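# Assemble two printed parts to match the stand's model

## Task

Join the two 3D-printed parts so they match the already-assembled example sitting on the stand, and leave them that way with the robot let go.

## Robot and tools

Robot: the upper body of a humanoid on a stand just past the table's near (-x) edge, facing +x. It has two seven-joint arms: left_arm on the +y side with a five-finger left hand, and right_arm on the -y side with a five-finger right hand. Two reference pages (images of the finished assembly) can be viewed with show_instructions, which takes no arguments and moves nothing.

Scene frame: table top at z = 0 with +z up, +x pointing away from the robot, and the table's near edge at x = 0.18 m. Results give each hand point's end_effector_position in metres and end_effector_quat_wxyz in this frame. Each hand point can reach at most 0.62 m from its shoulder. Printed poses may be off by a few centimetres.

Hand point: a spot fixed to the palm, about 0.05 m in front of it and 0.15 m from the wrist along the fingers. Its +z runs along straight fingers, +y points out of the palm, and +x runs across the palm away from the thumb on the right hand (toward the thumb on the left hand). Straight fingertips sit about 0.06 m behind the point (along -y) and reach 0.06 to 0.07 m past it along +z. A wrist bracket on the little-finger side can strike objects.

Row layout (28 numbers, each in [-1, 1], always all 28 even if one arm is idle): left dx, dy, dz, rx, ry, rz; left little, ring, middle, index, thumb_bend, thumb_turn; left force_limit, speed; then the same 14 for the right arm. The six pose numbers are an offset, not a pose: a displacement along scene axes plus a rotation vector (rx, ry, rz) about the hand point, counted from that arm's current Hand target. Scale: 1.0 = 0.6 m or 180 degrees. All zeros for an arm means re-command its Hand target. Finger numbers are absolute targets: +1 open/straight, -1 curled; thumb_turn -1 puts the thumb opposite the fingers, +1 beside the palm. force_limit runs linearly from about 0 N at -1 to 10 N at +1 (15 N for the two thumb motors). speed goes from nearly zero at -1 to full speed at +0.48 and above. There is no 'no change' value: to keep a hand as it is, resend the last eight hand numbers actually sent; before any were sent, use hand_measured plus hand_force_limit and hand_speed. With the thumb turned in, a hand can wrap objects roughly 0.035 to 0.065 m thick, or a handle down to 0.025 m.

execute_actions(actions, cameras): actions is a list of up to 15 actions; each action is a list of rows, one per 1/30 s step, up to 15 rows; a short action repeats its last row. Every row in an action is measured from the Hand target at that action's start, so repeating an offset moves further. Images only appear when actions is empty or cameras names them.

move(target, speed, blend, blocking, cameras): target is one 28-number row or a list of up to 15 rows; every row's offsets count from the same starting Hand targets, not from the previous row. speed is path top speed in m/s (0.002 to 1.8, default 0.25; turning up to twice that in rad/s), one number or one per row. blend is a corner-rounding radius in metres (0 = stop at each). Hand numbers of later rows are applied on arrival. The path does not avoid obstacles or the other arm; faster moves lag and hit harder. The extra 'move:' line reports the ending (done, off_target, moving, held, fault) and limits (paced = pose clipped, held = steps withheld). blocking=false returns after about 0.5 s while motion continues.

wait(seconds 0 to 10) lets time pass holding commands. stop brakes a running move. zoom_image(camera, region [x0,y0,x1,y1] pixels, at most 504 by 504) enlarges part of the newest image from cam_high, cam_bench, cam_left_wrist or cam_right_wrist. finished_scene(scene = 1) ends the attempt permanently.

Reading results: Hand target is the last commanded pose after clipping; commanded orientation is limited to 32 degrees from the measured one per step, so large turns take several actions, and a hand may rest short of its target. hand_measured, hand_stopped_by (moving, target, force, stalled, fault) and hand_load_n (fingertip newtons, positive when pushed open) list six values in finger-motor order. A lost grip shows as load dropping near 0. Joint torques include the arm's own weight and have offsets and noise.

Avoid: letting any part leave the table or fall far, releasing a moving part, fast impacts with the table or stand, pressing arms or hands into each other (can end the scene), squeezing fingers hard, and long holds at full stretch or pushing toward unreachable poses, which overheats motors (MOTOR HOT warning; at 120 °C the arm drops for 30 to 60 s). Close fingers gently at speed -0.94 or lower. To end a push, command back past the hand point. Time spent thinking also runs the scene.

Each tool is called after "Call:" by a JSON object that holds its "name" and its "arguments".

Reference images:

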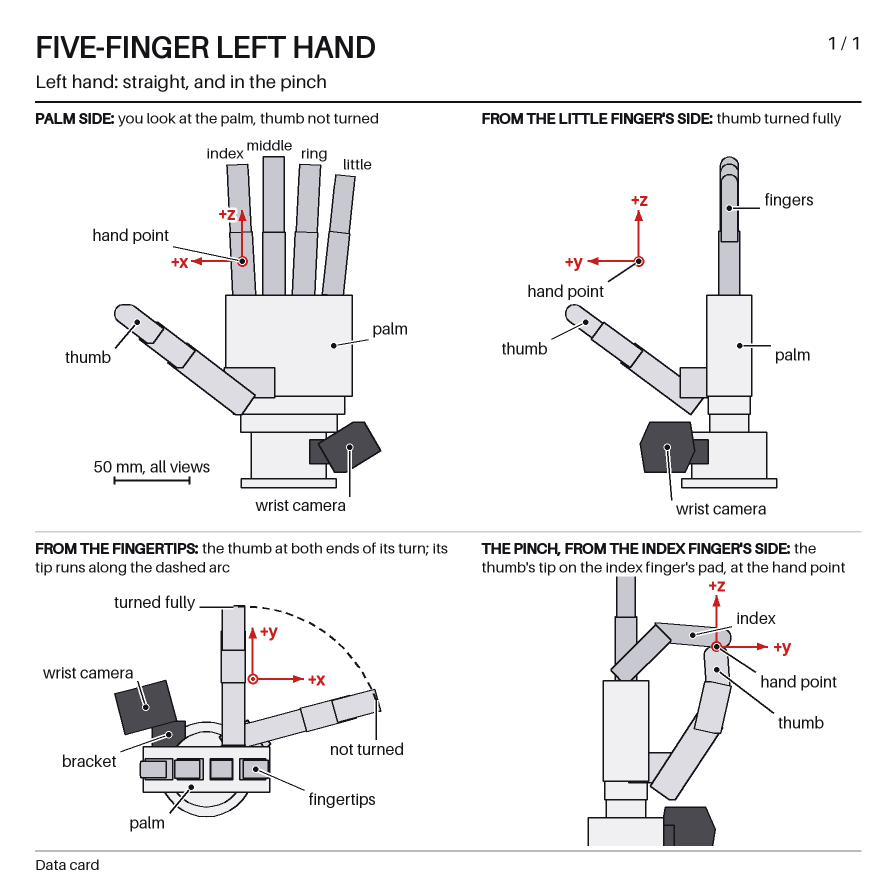

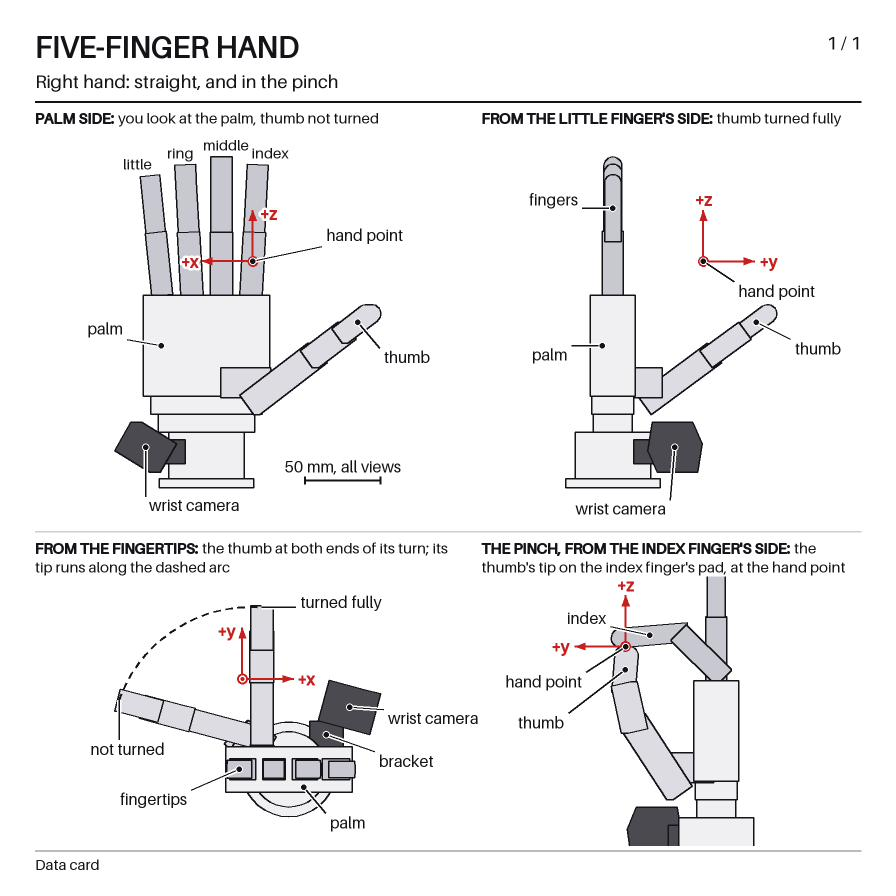

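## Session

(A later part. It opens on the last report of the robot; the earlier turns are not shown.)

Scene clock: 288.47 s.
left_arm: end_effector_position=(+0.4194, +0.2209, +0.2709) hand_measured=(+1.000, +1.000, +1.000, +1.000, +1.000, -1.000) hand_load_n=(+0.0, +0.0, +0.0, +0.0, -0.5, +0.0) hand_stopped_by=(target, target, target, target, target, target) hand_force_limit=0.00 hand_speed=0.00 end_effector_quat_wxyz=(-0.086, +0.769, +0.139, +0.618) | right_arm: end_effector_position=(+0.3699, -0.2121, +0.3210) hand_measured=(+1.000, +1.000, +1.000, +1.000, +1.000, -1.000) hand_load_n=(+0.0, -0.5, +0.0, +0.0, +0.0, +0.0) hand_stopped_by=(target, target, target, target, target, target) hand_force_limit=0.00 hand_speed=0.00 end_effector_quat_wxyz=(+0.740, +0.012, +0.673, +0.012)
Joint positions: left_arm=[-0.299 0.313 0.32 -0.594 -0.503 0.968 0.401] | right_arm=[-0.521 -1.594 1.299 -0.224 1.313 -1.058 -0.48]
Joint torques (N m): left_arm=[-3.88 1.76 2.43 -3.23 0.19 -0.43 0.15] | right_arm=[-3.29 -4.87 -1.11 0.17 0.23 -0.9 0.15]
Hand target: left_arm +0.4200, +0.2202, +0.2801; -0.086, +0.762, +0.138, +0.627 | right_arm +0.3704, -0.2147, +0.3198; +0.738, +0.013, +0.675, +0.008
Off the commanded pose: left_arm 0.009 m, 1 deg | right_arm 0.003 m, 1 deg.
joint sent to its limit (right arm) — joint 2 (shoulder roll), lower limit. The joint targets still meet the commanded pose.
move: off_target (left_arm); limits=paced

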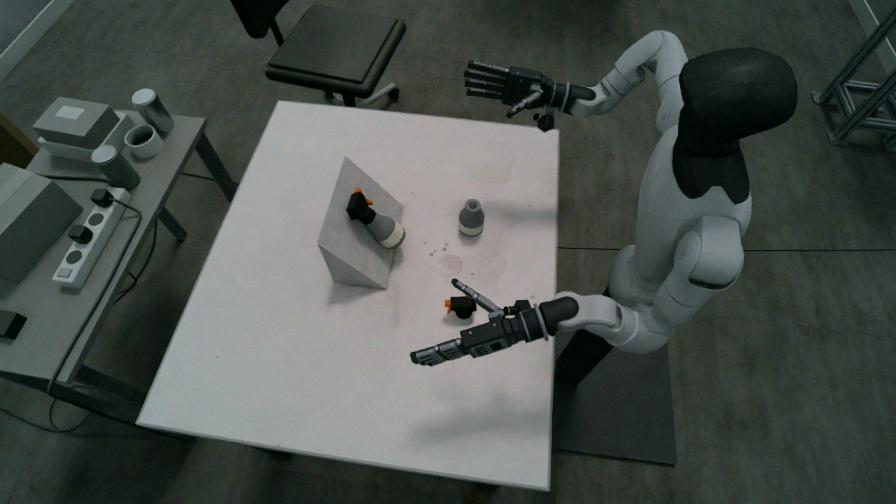

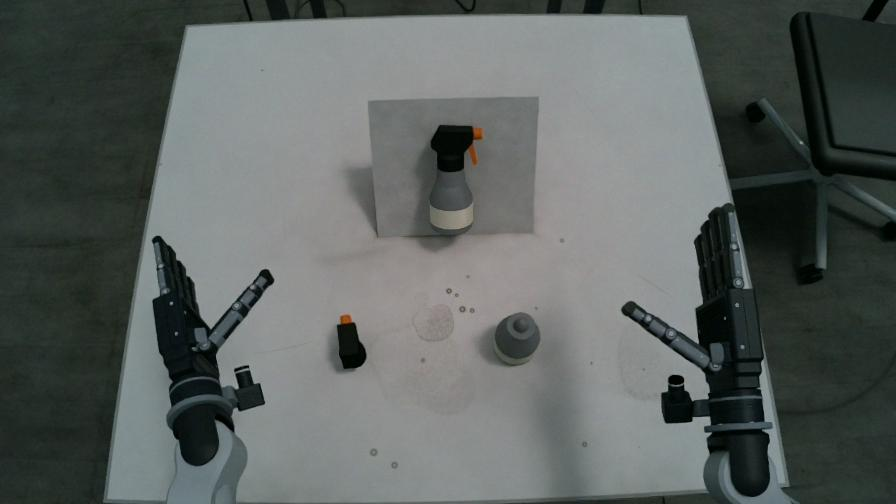

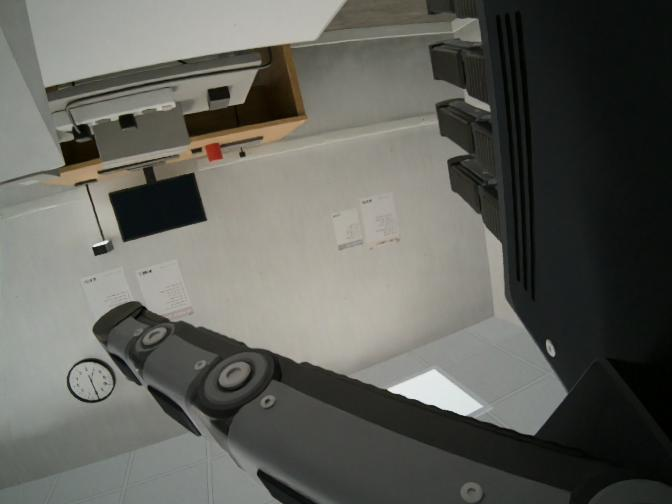

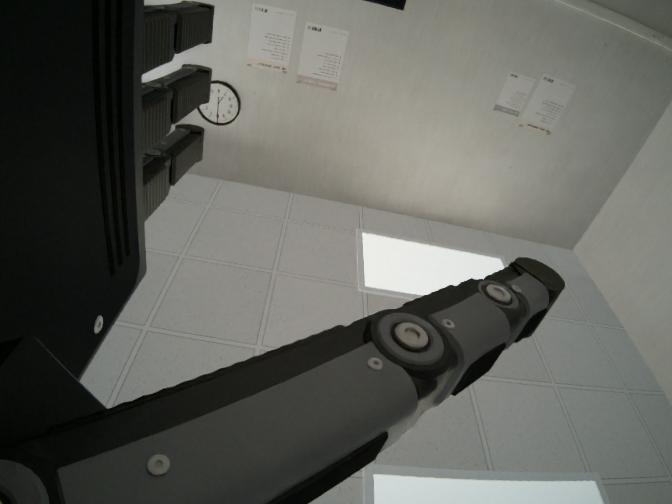

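Call:
{"name": "move", "arguments": {"target": [-0.083,-0.133,-0.167,-0.0313,0.2693,-0.1026,-1,-1,1,1,1,-1,0,0.2,0,0,0,0,0,0,1,1,1,1,1,-1,0,0], "speed": 0.2, "cameras": ["all"]}}

Scene clock: 323.67 s.
left_arm: end_effector_position=(+0.3681, +0.1412, +0.1754) hand_measured=(-1.000, -1.000, +1.000, +1.000, +1.000, -1.000) hand_load_n=(+0.0, +0.0, +0.0, +0.0, +0.0, -0.5) hand_stopped_by=(target, target, target, target, target, target) hand_force_limit=0.00 hand_speed=0.20 end_effector_quat_wxyz=(+0.021, +0.957, -0.016, +0.290) | right_arm: end_effector_position=(+0.3699, -0.2121, +0.3210) hand_measured=(+1.000, +1.000, +1.000, +1.000, +1.000, -1.000) hand_load_n=(+0.0, +0.0, +0.0, +0.0, +0.0, +0.0) hand_stopped_by=(target, target, target, target, target, target) hand_force_limit=0.00 hand_speed=0.00 end_effector_quat_wxyz=(+0.740, +0.012, +0.673, +0.012)
Joint positions: left_arm=[-0.569 0.897 -0.036 -0.182 -1.995 1.274 1.149] | right_arm=[-0.521 -1.594 1.299 -0.224 1.313 -1.058 -0.48]
Joint torques (N m): left_arm=[-4.68 3.11 2.74 -1.14 -0.25 -0.32 -0.16] | right_arm=[-3.31 -4.94 -1.42 0.16 0.22 -0.93 0.1]
Hand target: left_arm +0.3702, +0.1404, +0.1799; +0.001, +0.966, +0.000, +0.258 | right_arm +0.3704, -0.2147, +0.3198; +0.738, +0.013, +0.675, +0.008
Off the commanded pose: left_arm 0.005 m, 5 deg | right_arm 0.003 m, 1 deg.
joint sent to its limit (left arm) — joint 5 (wrist roll), lower limit. The joint targets are off in orientation, not in position.
joint sent to its limit (right arm) — joint 2 (shoulder roll), lower limit. The joint targets still meet the commanded pose.
move: off_target (left_arm)

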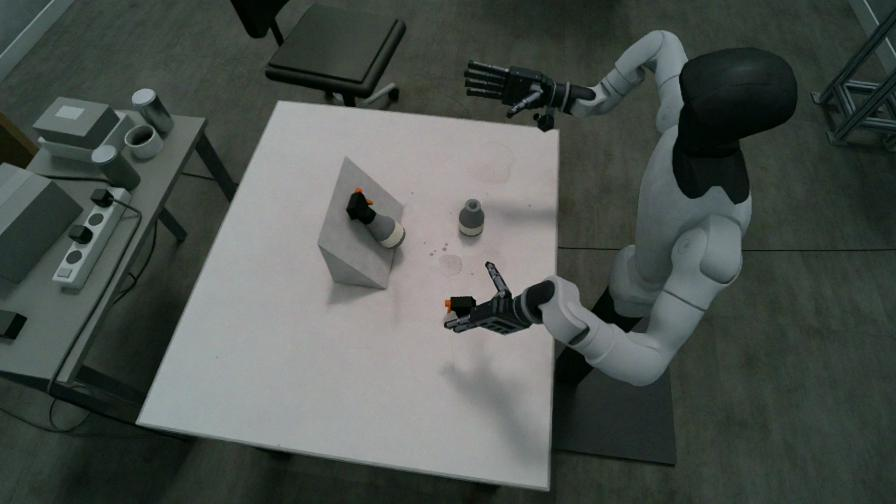

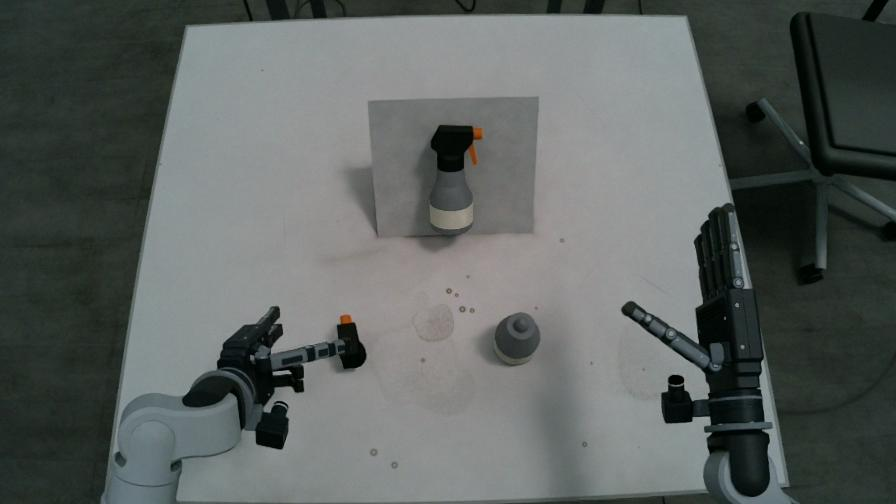

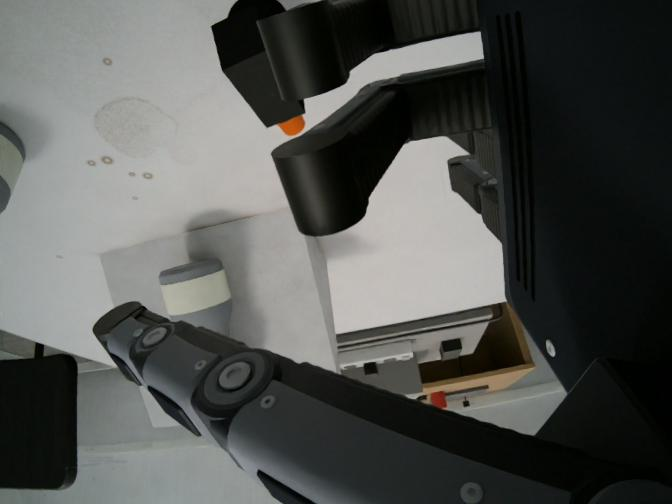

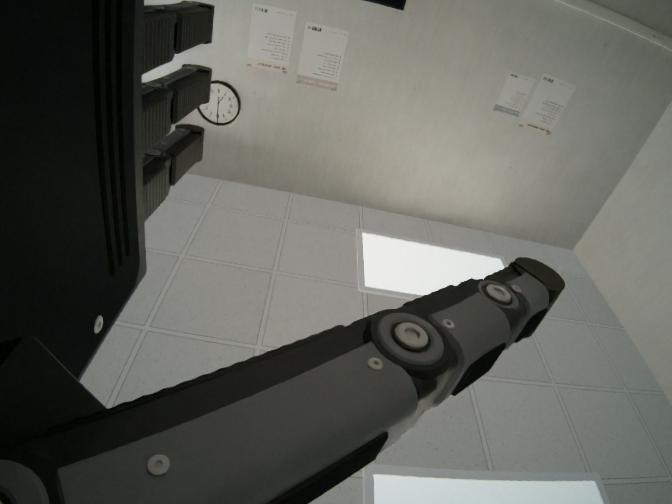

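Call:
{"name": "move", "arguments": {"target": [0.012,0.017,-0.133,0,0,0,-1,-1,1,1,1,-1,0,0.2,0,0,0,0,0,0,1,1,1,1,1,-1,0,0], "speed": 0.15, "cameras": ["all"]}}

Call:
{"name": "zoom_image", "arguments": {"camera": "cam_bench", "region": [200, 280, 420, 440]}}

Call:
{"name": "zoom_image", "arguments": {"camera": "cam_high", "region": [400, 240, 540, 360]}}

Scene clock: 361.83 s.
left_arm: end_effector_position=(+0.3809, +0.1507, +0.1074) hand_measured=(-1.000, -1.000, +1.000, +1.000, +1.000, -1.000) hand_load_n=(+0.0, +0.0, +0.0, +0.0, +0.0, +0.0) hand_stopped_by=(target, target, target, target, target, target) hand_force_limit=0.00 hand_speed=0.20 end_effector_quat_wxyz=(+0.000, +0.964, -0.003, +0.267) | right_arm: end_effector_position=(+0.3699, -0.2121, +0.3210) hand_measured=(+1.000, +1.000, +1.000, +1.000, +1.000, -1.000) hand_load_n=(+0.0, +0.0, +0.0, +0.0, +0.0, -0.5) hand_stopped_by=(target, target, target, target, target, target) hand_force_limit=0.00 hand_speed=0.00 end_effector_quat_wxyz=(+0.740, +0.012, +0.673, +0.012)
Joint positions: left_arm=[-0.535 0.769 -0.134 -0.032 -1.459 1.215 0.767] | right_arm=[-0.521 -1.594 1.299 -0.224 1.313 -1.058 -0.48]
Joint torques (N m): left_arm=[-2.87 1.66 2.67 -0.96 0.41 -0.37 -0.12] | right_arm=[-3.39 -5.05 -1.24 0.12 0.22 -0.93 0.1]
Hand target: left_arm +0.3774, +0.1506, +0.1001; +0.001, +0.966, +0.000, +0.258 | right_arm +0.3704, -0.2147, +0.3198; +0.738, +0.013, +0.675, +0.008
Off the commanded pose: left_arm 0.008 m, 1 deg | right_arm 0.003 m, 1 deg.
joint sent to its limit (right arm) — joint 2 (shoulder roll), lower limit. The joint targets still meet the commanded pose.
move: off_target (left_arm)

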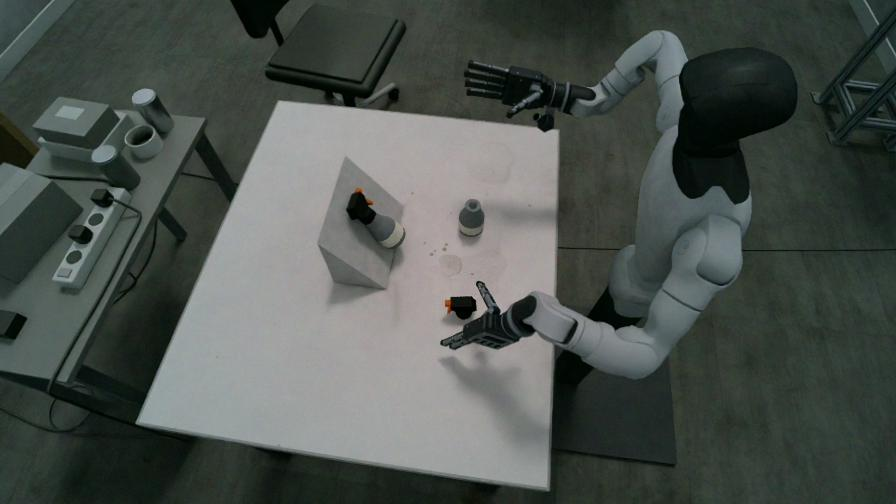

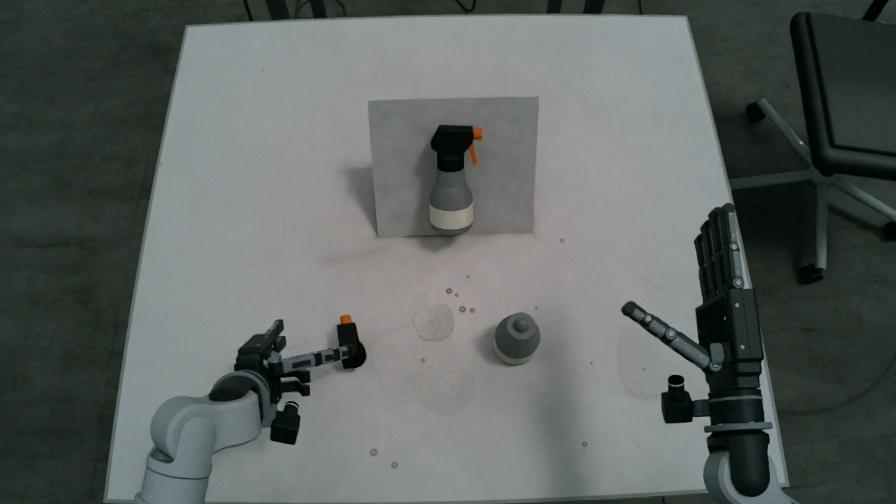

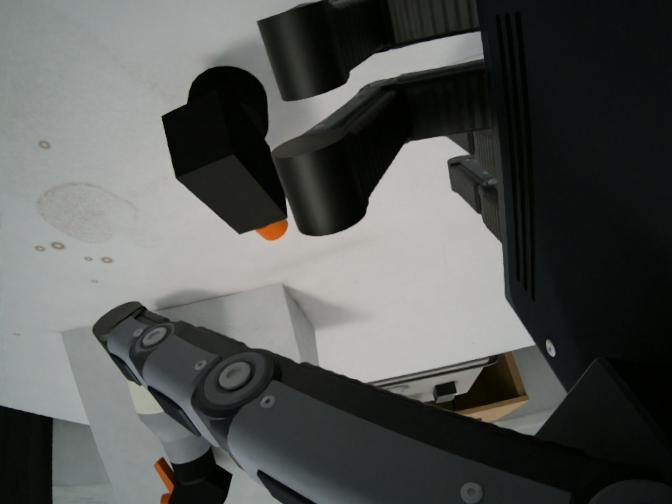

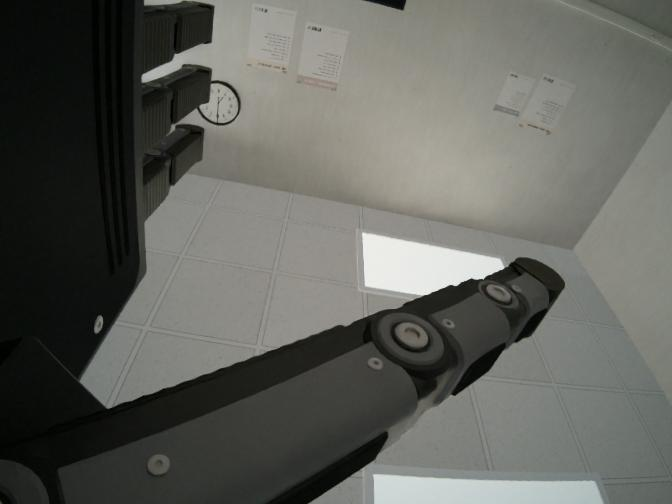

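Scaled by 2.291 from the camera's 896x504 image, which has a finer 1280x720 frame.

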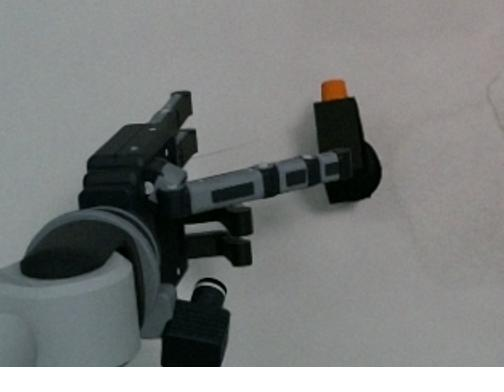

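Scaled by 3.600 from the camera's 896x504 image, which has a finer 1280x720 frame.

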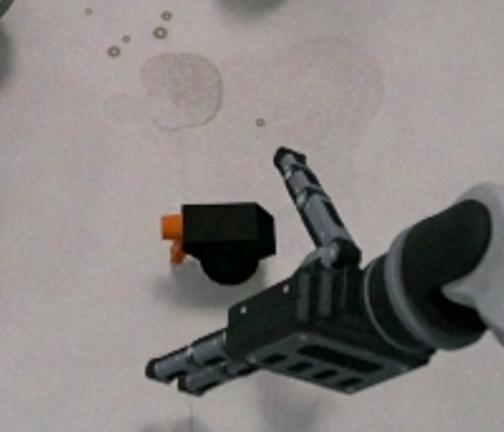

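Call:
{"name": "move", "arguments": {"target": [0.022,0,0,0.1104,0.0825,0.0146,-1,-1,0.3,0.3,1,-1,0,0.2,0,0,0,0,0,0,1,1,1,1,1,-1,0,0], "speed": 0.15, "cameras": ["cam_high","cam_bench","cam_left_wrist"]}}

Call:
{"name": "zoom_image", "arguments": {"camera": "cam_bench", "region": [200, 280, 420, 440]}}

Call:
{"name": "zoom_image", "arguments": {"camera": "cam_high", "region": [400, 240, 540, 360]}}

Scene clock: 416.53 s.
left_arm: end_effector_position=(+0.3858, +0.1487, +0.0945) hand_measured=(-1.000, -1.000, +0.300, +0.300, +1.000, -1.000) hand_load_n=(+0.0, +0.0, +0.0, +0.0, -0.5, +0.0) hand_stopped_by=(target, target, target, target, target, target) hand_force_limit=0.00 hand_speed=0.20 end_effector_quat_wxyz=(-0.167, +0.978, -0.026, +0.123) | right_arm: end_effector_position=(+0.3699, -0.2121, +0.3210) hand_measured=(+1.000, +1.000, +1.000, +1.000, +1.000, -1.000) hand_load_n=(+0.0, +0.0, +0.0, +0.0, +0.0, -0.5) hand_stopped_by=(target, target, target, target, target, target) hand_force_limit=0.00 hand_speed=0.00 end_effector_quat_wxyz=(+0.740, +0.012, +0.673, +0.012)
Joint positions: left_arm=[-0.98 0.574 -0.389 0.469 -1.96 1.366 1.605] | right_arm=[-0.521 -1.594 1.299 -0.224 1.313 -1.058 -0.48]
Joint torques (N m): left_arm=[-6.61 1.82 2.06 -0.86 -0.15 -0.1 0.47] | right_arm=[-3.13 -4.94 -1.36 0.14 0.57 -0.92 0.15]
Hand target: left_arm +0.3906, +0.1506, +0.1001; -0.171, +0.977, -0.023, +0.128 | right_arm +0.3704, -0.2147, +0.3198; +0.738, +0.013, +0.675, +0.008
Off the commanded pose: left_arm 0.008 m, 1 deg | right_arm 0.003 m, 1 deg.
joint sent to its limit (left arm) — joint 7 (wrist yaw), upper limit. The joint targets still meet the commanded pose.
joint sent to its limit (right arm) — joint 2 (shoulder roll), lower limit. The joint targets still meet the commanded pose.
move: off_target (left_arm)
Images, in order (width x height): cam_high 896x504, cam_bench 896x504, cam_left_wrist 672x504.

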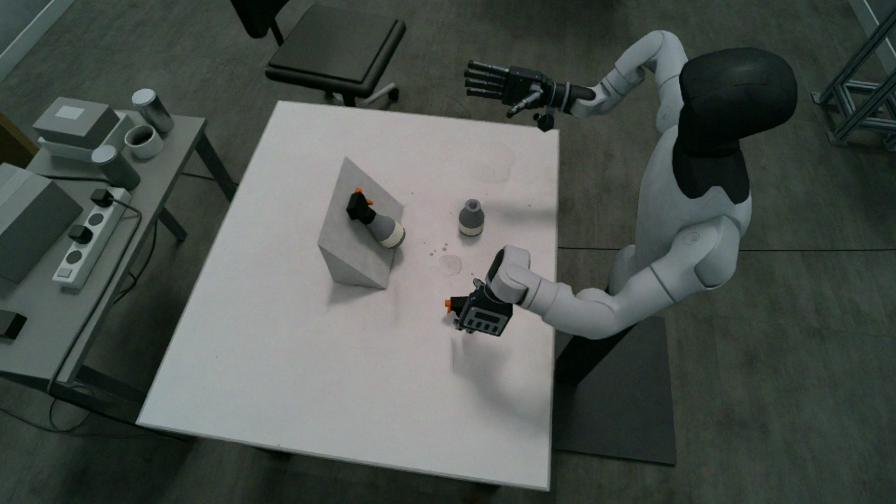

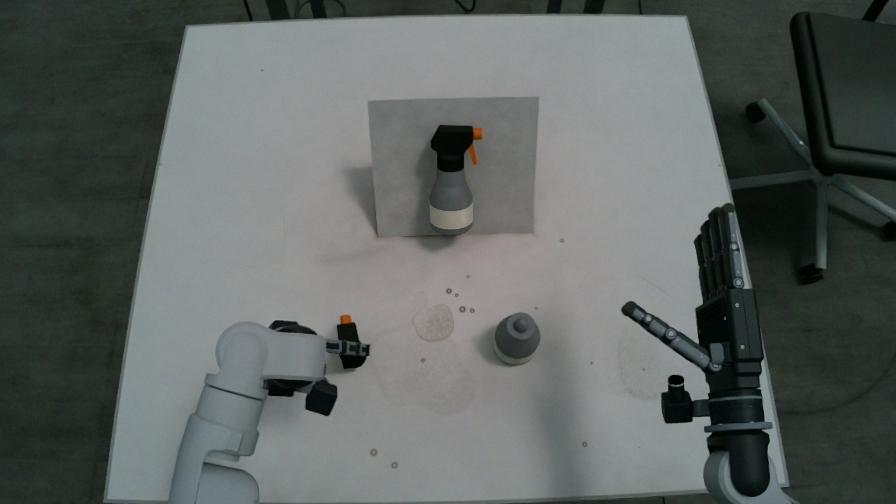

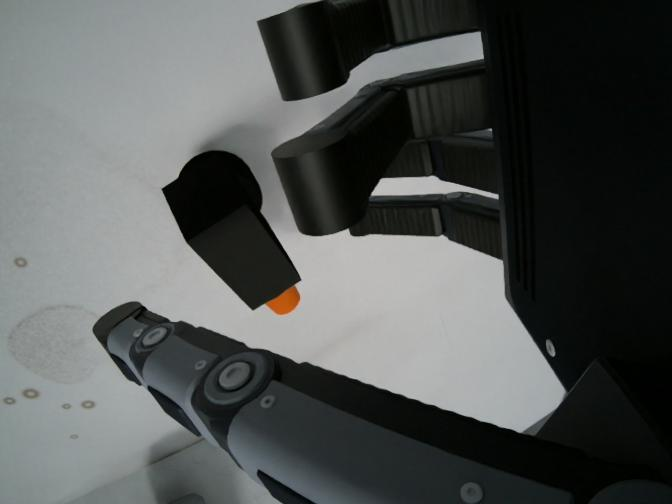

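Scaled by 2.291 from the camera's 896x504 image, which has a finer 1280x720 frame.

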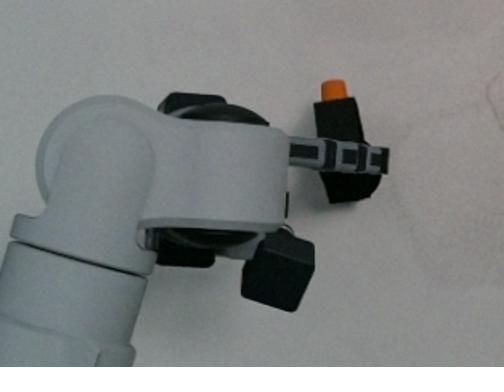

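Scaled by 3.600 from the camera's 896x504 image, which has a finer 1280x720 frame.

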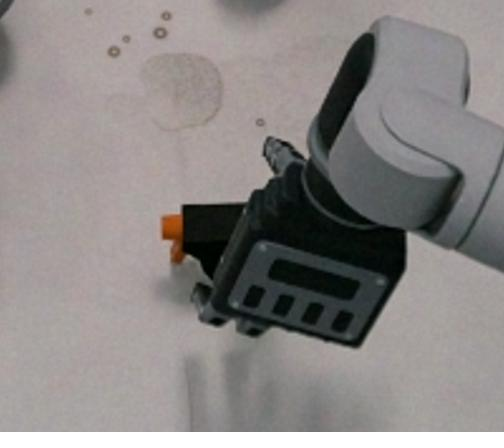

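Call:
{"name": "move", "arguments": {"target": [[0,0.03,0.167,0,0,0,1,1,1,1,1,-1,0,0.2,0,0,0,0,0,0,1,1,1,1,1,-1,0,0],[0.05,0.083,0.25,-0.0942,-0.4125,-0.0722,1,1,1,1,1,-1,0,0.2,0,0,0,0,0,0,1,1,1,1,1,-1,0,0],[0.05,0.117,0.2,0.3296,-0.2537,-0.3608,1,1,1,1,1,-1,0,0.2,0,0,0,0,0,0,1,1,1,1,1,-1,0,0],[-0.05,0,0.167,0.0695,-0.5339,-0.7606,1,1,1,1,1,-1,0,0.2,0,0,0,0,0,0,1,1,1,1,1,-1,0,0]], "speed": 0.4, "blend": 0.03, "cameras": ["cam_high","cam_bench","cam_left_wrist"]}}

Scene clock: 468.93 s.
left_arm: end_effector_position=(+0.3570, +0.1535, +0.1958) hand_measured=(+1.000, +1.000, +1.000, +1.000, +1.000, -1.000) hand_load_n=(+0.0, +0.0, +0.0, +0.0, +0.0, +0.0) hand_stopped_by=(target, target, target, target, target, target) hand_force_limit=0.00 hand_speed=0.20 end_effector_quat_wxyz=(+0.181, -0.062, +0.757, -0.625) | right_arm: end_effector_position=(+0.3699, -0.2121, +0.3210) hand_measured=(+1.000, +1.000, +1.000, +1.000, +1.000, -1.000) hand_load_n=(+0.0, +0.0, +0.0, +0.0, +0.0, -0.5) hand_stopped_by=(target, target, target, target, target, target) hand_force_limit=0.00 hand_speed=0.00 end_effector_quat_wxyz=(+0.740, +0.012, +0.673, +0.012)
Joint positions: left_arm=[-1.31 0.938 -1.015 1.254 1.887 -1.226 1.603] | right_arm=[-0.521 -1.594 1.299 -0.224 1.313 -1.058 -0.48]
Joint torques (N m): left_arm=[-6.75 1.43 1.87 0.11 -0.1 0.31 1.07] | right_arm=[-3.31 -4.97 -1.23 0.39 0.27 -0.95 0.15]
Motor temperatures (°C): left_arm=[60 50 51 50 46 36 36] | right_arm=[47 54 54 41 43 42 33]
Hand target: left_arm +0.3606, +0.1506, +0.2003; +0.000, +0.000, +0.707, -0.707 | right_arm +0.3704, -0.2147, +0.3198; +0.738, +0.013, +0.675, +0.008
Off the commanded pose: left_arm 0.006 m, 25 deg | right_arm 0.003 m, 1 deg.
joint sent to its limit (left arm) — joint 7 (wrist yaw), upper limit. The joint targets are off in orientation, not in position.
joint sent to its limit (right arm) — joint 2 (shoulder roll), lower limit. The joint targets still meet the commanded pose.
move: off_target (left_arm)
Images, in order (width x height): cam_high 896x504, cam_bench 896x504, cam_left_wrist 672x504.

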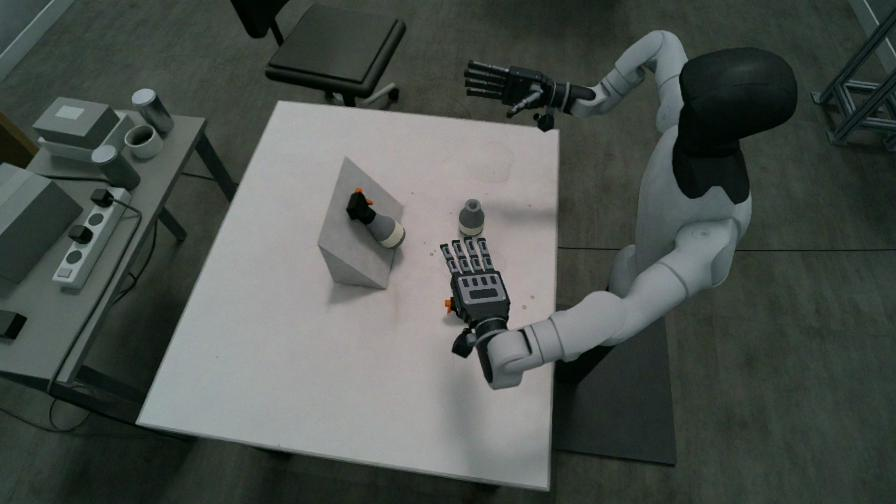

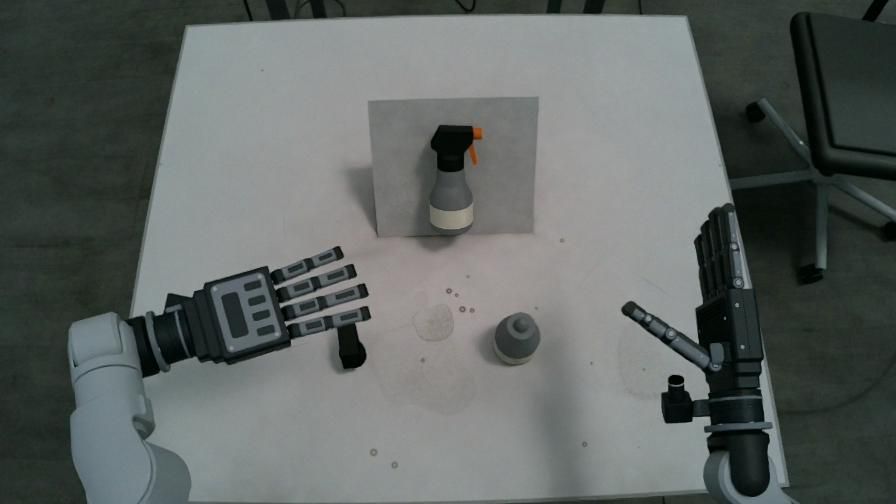

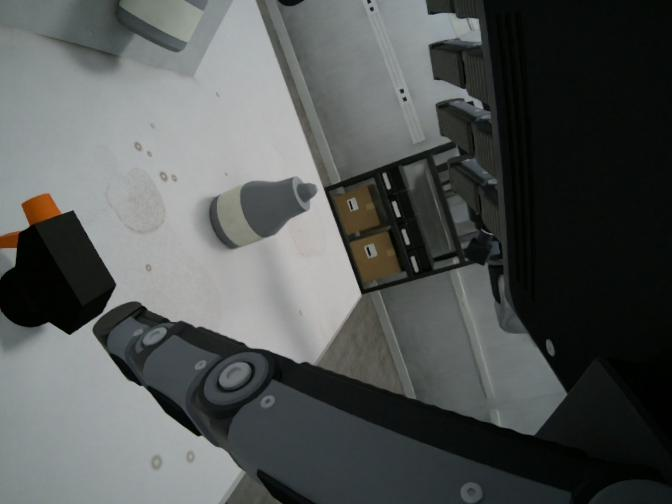

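Call:
{"name": "move", "arguments": {"target": [0.02,-0.053,-0.16,0.0597,-0.054,0.110,1,1,1,1,1,-1,0,0.2,0,0,0,0,0,0,1,1,1,1,1,-1,0,0], "speed": 0.2, "cameras": ["cam_high","cam_bench","cam_left_wrist"]}}

Call:
{"name": "zoom_image", "arguments": {"camera": "cam_bench", "region": [200, 260, 420, 420]}}

Call:
{"name": "zoom_image", "arguments": {"camera": "cam_high", "region": [400, 240, 540, 360]}}

Scene clock: 490.43 s.
left_arm: end_effector_position=(+0.3759, +0.1176, +0.1098) hand_measured=(+1.000, +1.000, +1.000, +1.000, +1.000, -1.000) hand_load_n=(-0.5, +0.0, +0.0, +0.0, +0.0, +0.5) hand_stopped_by=(target, target, target, target, target, target) hand_force_limit=0.00 hand_speed=0.20 end_effector_quat_wxyz=(+0.221, -0.064, +0.767, -0.600) | right_arm: end_effector_position=(+0.3699, -0.2121, +0.3210) hand_measured=(+1.000, +1.000, +1.000, +1.000, +1.000, -1.000) hand_load_n=(+0.0, +0.0, +0.0, +0.0, +0.0, -0.5) hand_stopped_by=(target, target, target, target, target, target) hand_force_limit=0.00 hand_speed=0.00 end_effector_quat_wxyz=(+0.740, +0.012, +0.673, +0.012)
Joint positions: left_arm=[-1.17 0.644 -0.93 1.49 1.809 -0.9 1.424] | right_arm=[-0.521 -1.594 1.299 -0.224 1.313 -1.058 -0.48]
Joint torques (N m): left_arm=[-3.74 2.02 2.71 -1.1 -0.75 0.3 0.53] | right_arm=[-3.41 -4.77 -1.32 0.21 0.06 -0.95 0.16]
Motor temperatures (°C): left_arm=[63 49 51 49 46 36 37] | right_arm=[47 54 54 41 43 42 33]
Hand target: left_arm +0.3726, +0.1188, +0.1043; +0.181, -0.062, +0.756, -0.626 | right_arm +0.3704, -0.2147, +0.3198; +0.738, +0.013, +0.675, +0.008
Off the commanded pose: left_arm 0.007 m, 6 deg | right_arm 0.003 m, 1 deg.
joint sent to its limit (right arm) — joint 2 (shoulder roll), lower limit. The joint targets still meet the commanded pose.
move: off_target (left_arm)
Images, in order (width x height): cam_high 896x504, cam_bench 896x504, cam_left_wrist 672x504.

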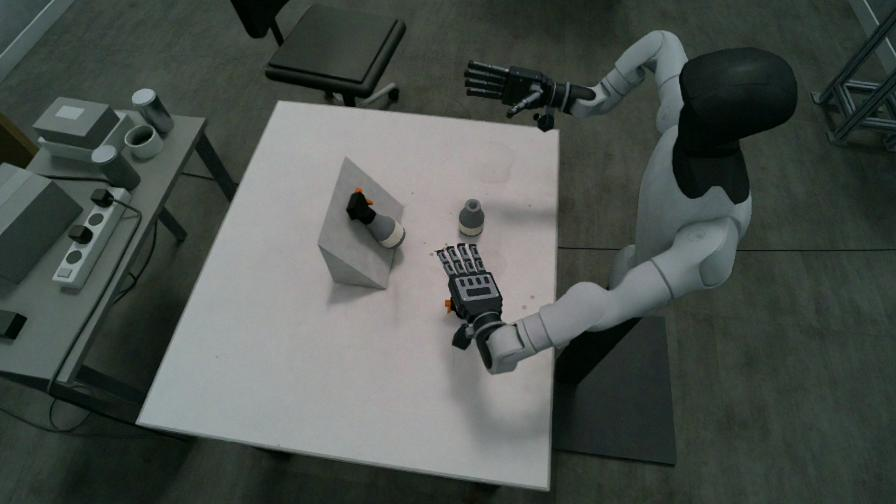

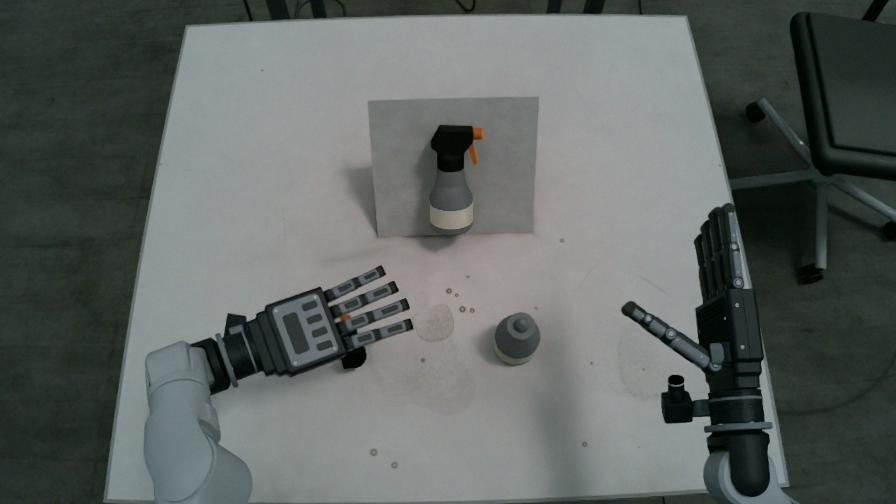

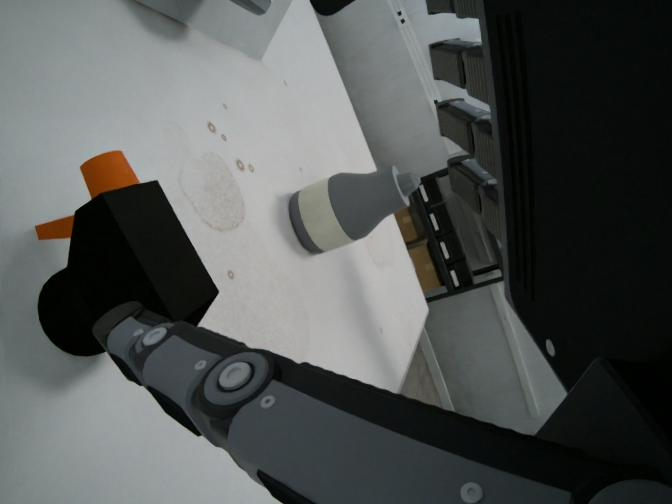

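Scaled by 2.291 from the camera's 896x504 image, which has a finer 1280x720 frame.

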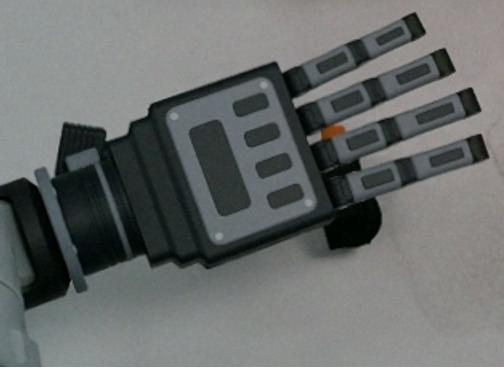

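Scaled by 3.600 from the camera's 896x504 image, which has a finer 1280x720 frame.

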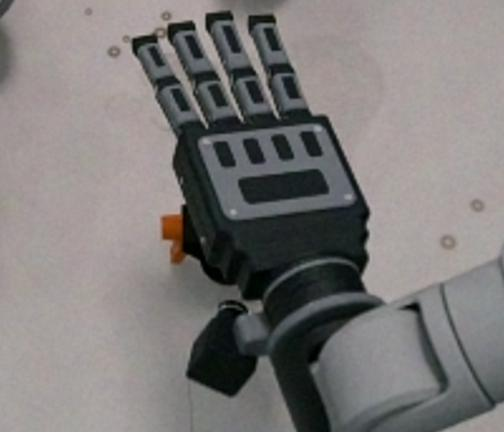

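Call:
{"name": "move", "arguments": {"target": [0.03,0.055,-0.02,0,0,0,1,1,1,1,1,-1,0,0.2,0,0,0,0,0,0,1,1,1,1,1,-1,0,0], "speed": 0.2, "cameras": ["cam_high","cam_bench","cam_left_wrist"]}}

Call:
{"name": "zoom_image", "arguments": {"camera": "cam_bench", "region": [200, 260, 420, 420]}}

Call:
{"name": "zoom_image", "arguments": {"camera": "cam_high", "region": [400, 240, 540, 360]}}

Scene clock: 509.37 s.
left_arm: end_effector_position=(+0.3934, +0.1470, +0.0969) hand_measured=(+1.000, +1.000, +1.000, +1.000, +1.000, -1.000) hand_load_n=(+0.0, +0.0, +0.0, +0.0, +0.0, +0.0) hand_stopped_by=(target, target, target, target, target, target) hand_force_limit=0.00 hand_speed=0.20 end_effector_quat_wxyz=(+0.275, -0.079, +0.781, -0.555) | right_arm: end_effector_position=(+0.3699, -0.2121, +0.3210) hand_measured=(+1.000, +1.000, +1.000, +1.000, +1.000, -1.000) hand_load_n=(+0.0, +0.0, +0.0, +0.0, +0.0, +0.0) hand_stopped_by=(target, target, target, target, target, target) hand_force_limit=0.00 hand_speed=0.00 end_effector_quat_wxyz=(+0.740, +0.012, +0.673, +0.012)
Joint positions: left_arm=[-1.132 0.677 -0.871 1.488 1.776 -0.803 1.309] | right_arm=[-0.521 -1.594 1.299 -0.224 1.313 -1.058 -0.48]
Joint torques (N m): left_arm=[-3.77 2.78 2.69 -1.13 -0.73 0.31 0.51] | right_arm=[-3.44 -4.88 -1.25 0.04 0.39 -0.92 0.14]
Motor temperatures (°C): left_arm=[55 50 51 50 46 36 36] | right_arm=[47 55 54 41 43 42 33]
Hand target: left_arm +0.3906, +0.1518, +0.0923; +0.181, -0.062, +0.756, -0.626 | right_arm +0.3704, -0.2147, +0.3198; +0.738, +0.013, +0.675, +0.008
Off the commanded pose: left_arm 0.007 m, 14 deg | right_arm 0.003 m, 1 deg.
joint sent to its limit (right arm) — joint 2 (shoulder roll), lower limit. The joint targets still meet the commanded pose.
move: off_target (left_arm)
Images, in order (width x height): cam_high 896x504, cam_bench 896x504, cam_left_wrist 672x504.

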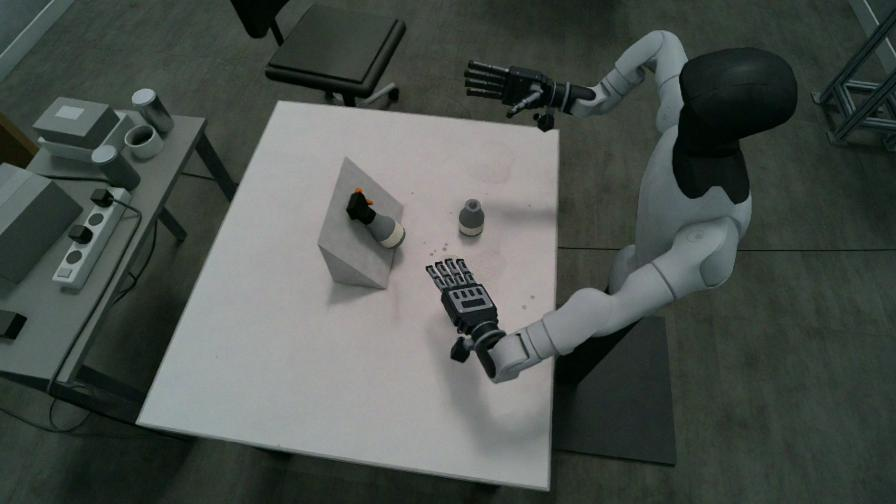

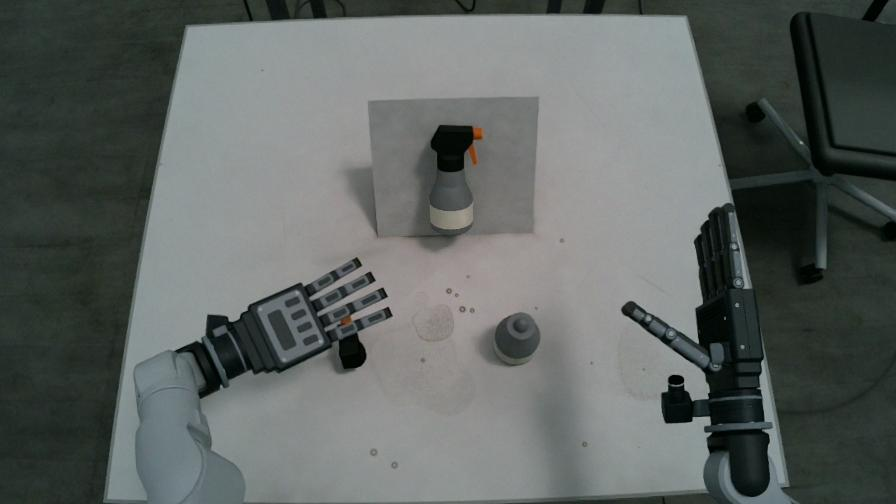

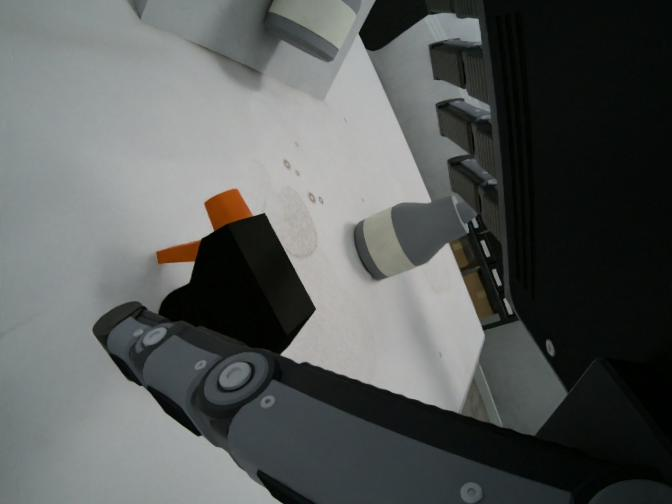

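Scaled by 2.291 from the camera's 896x504 image, which has a finer 1280x720 frame.

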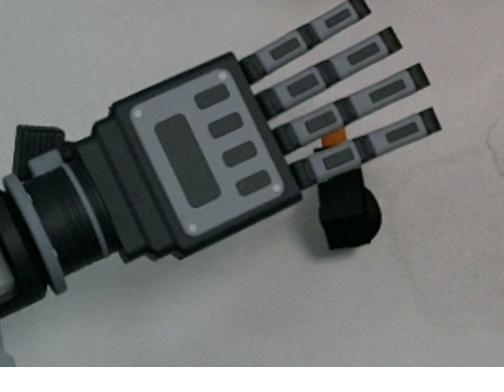

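Scaled by 3.600 from the camera's 896x504 image, which has a finer 1280x720 frame.

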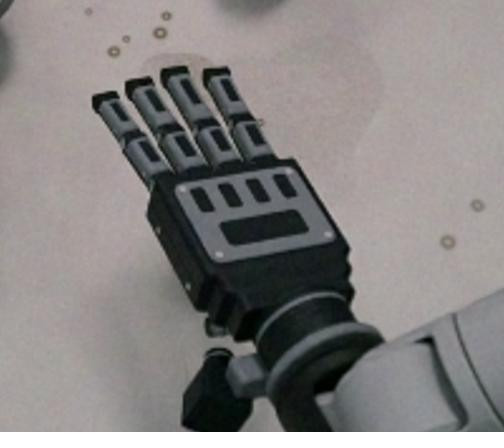

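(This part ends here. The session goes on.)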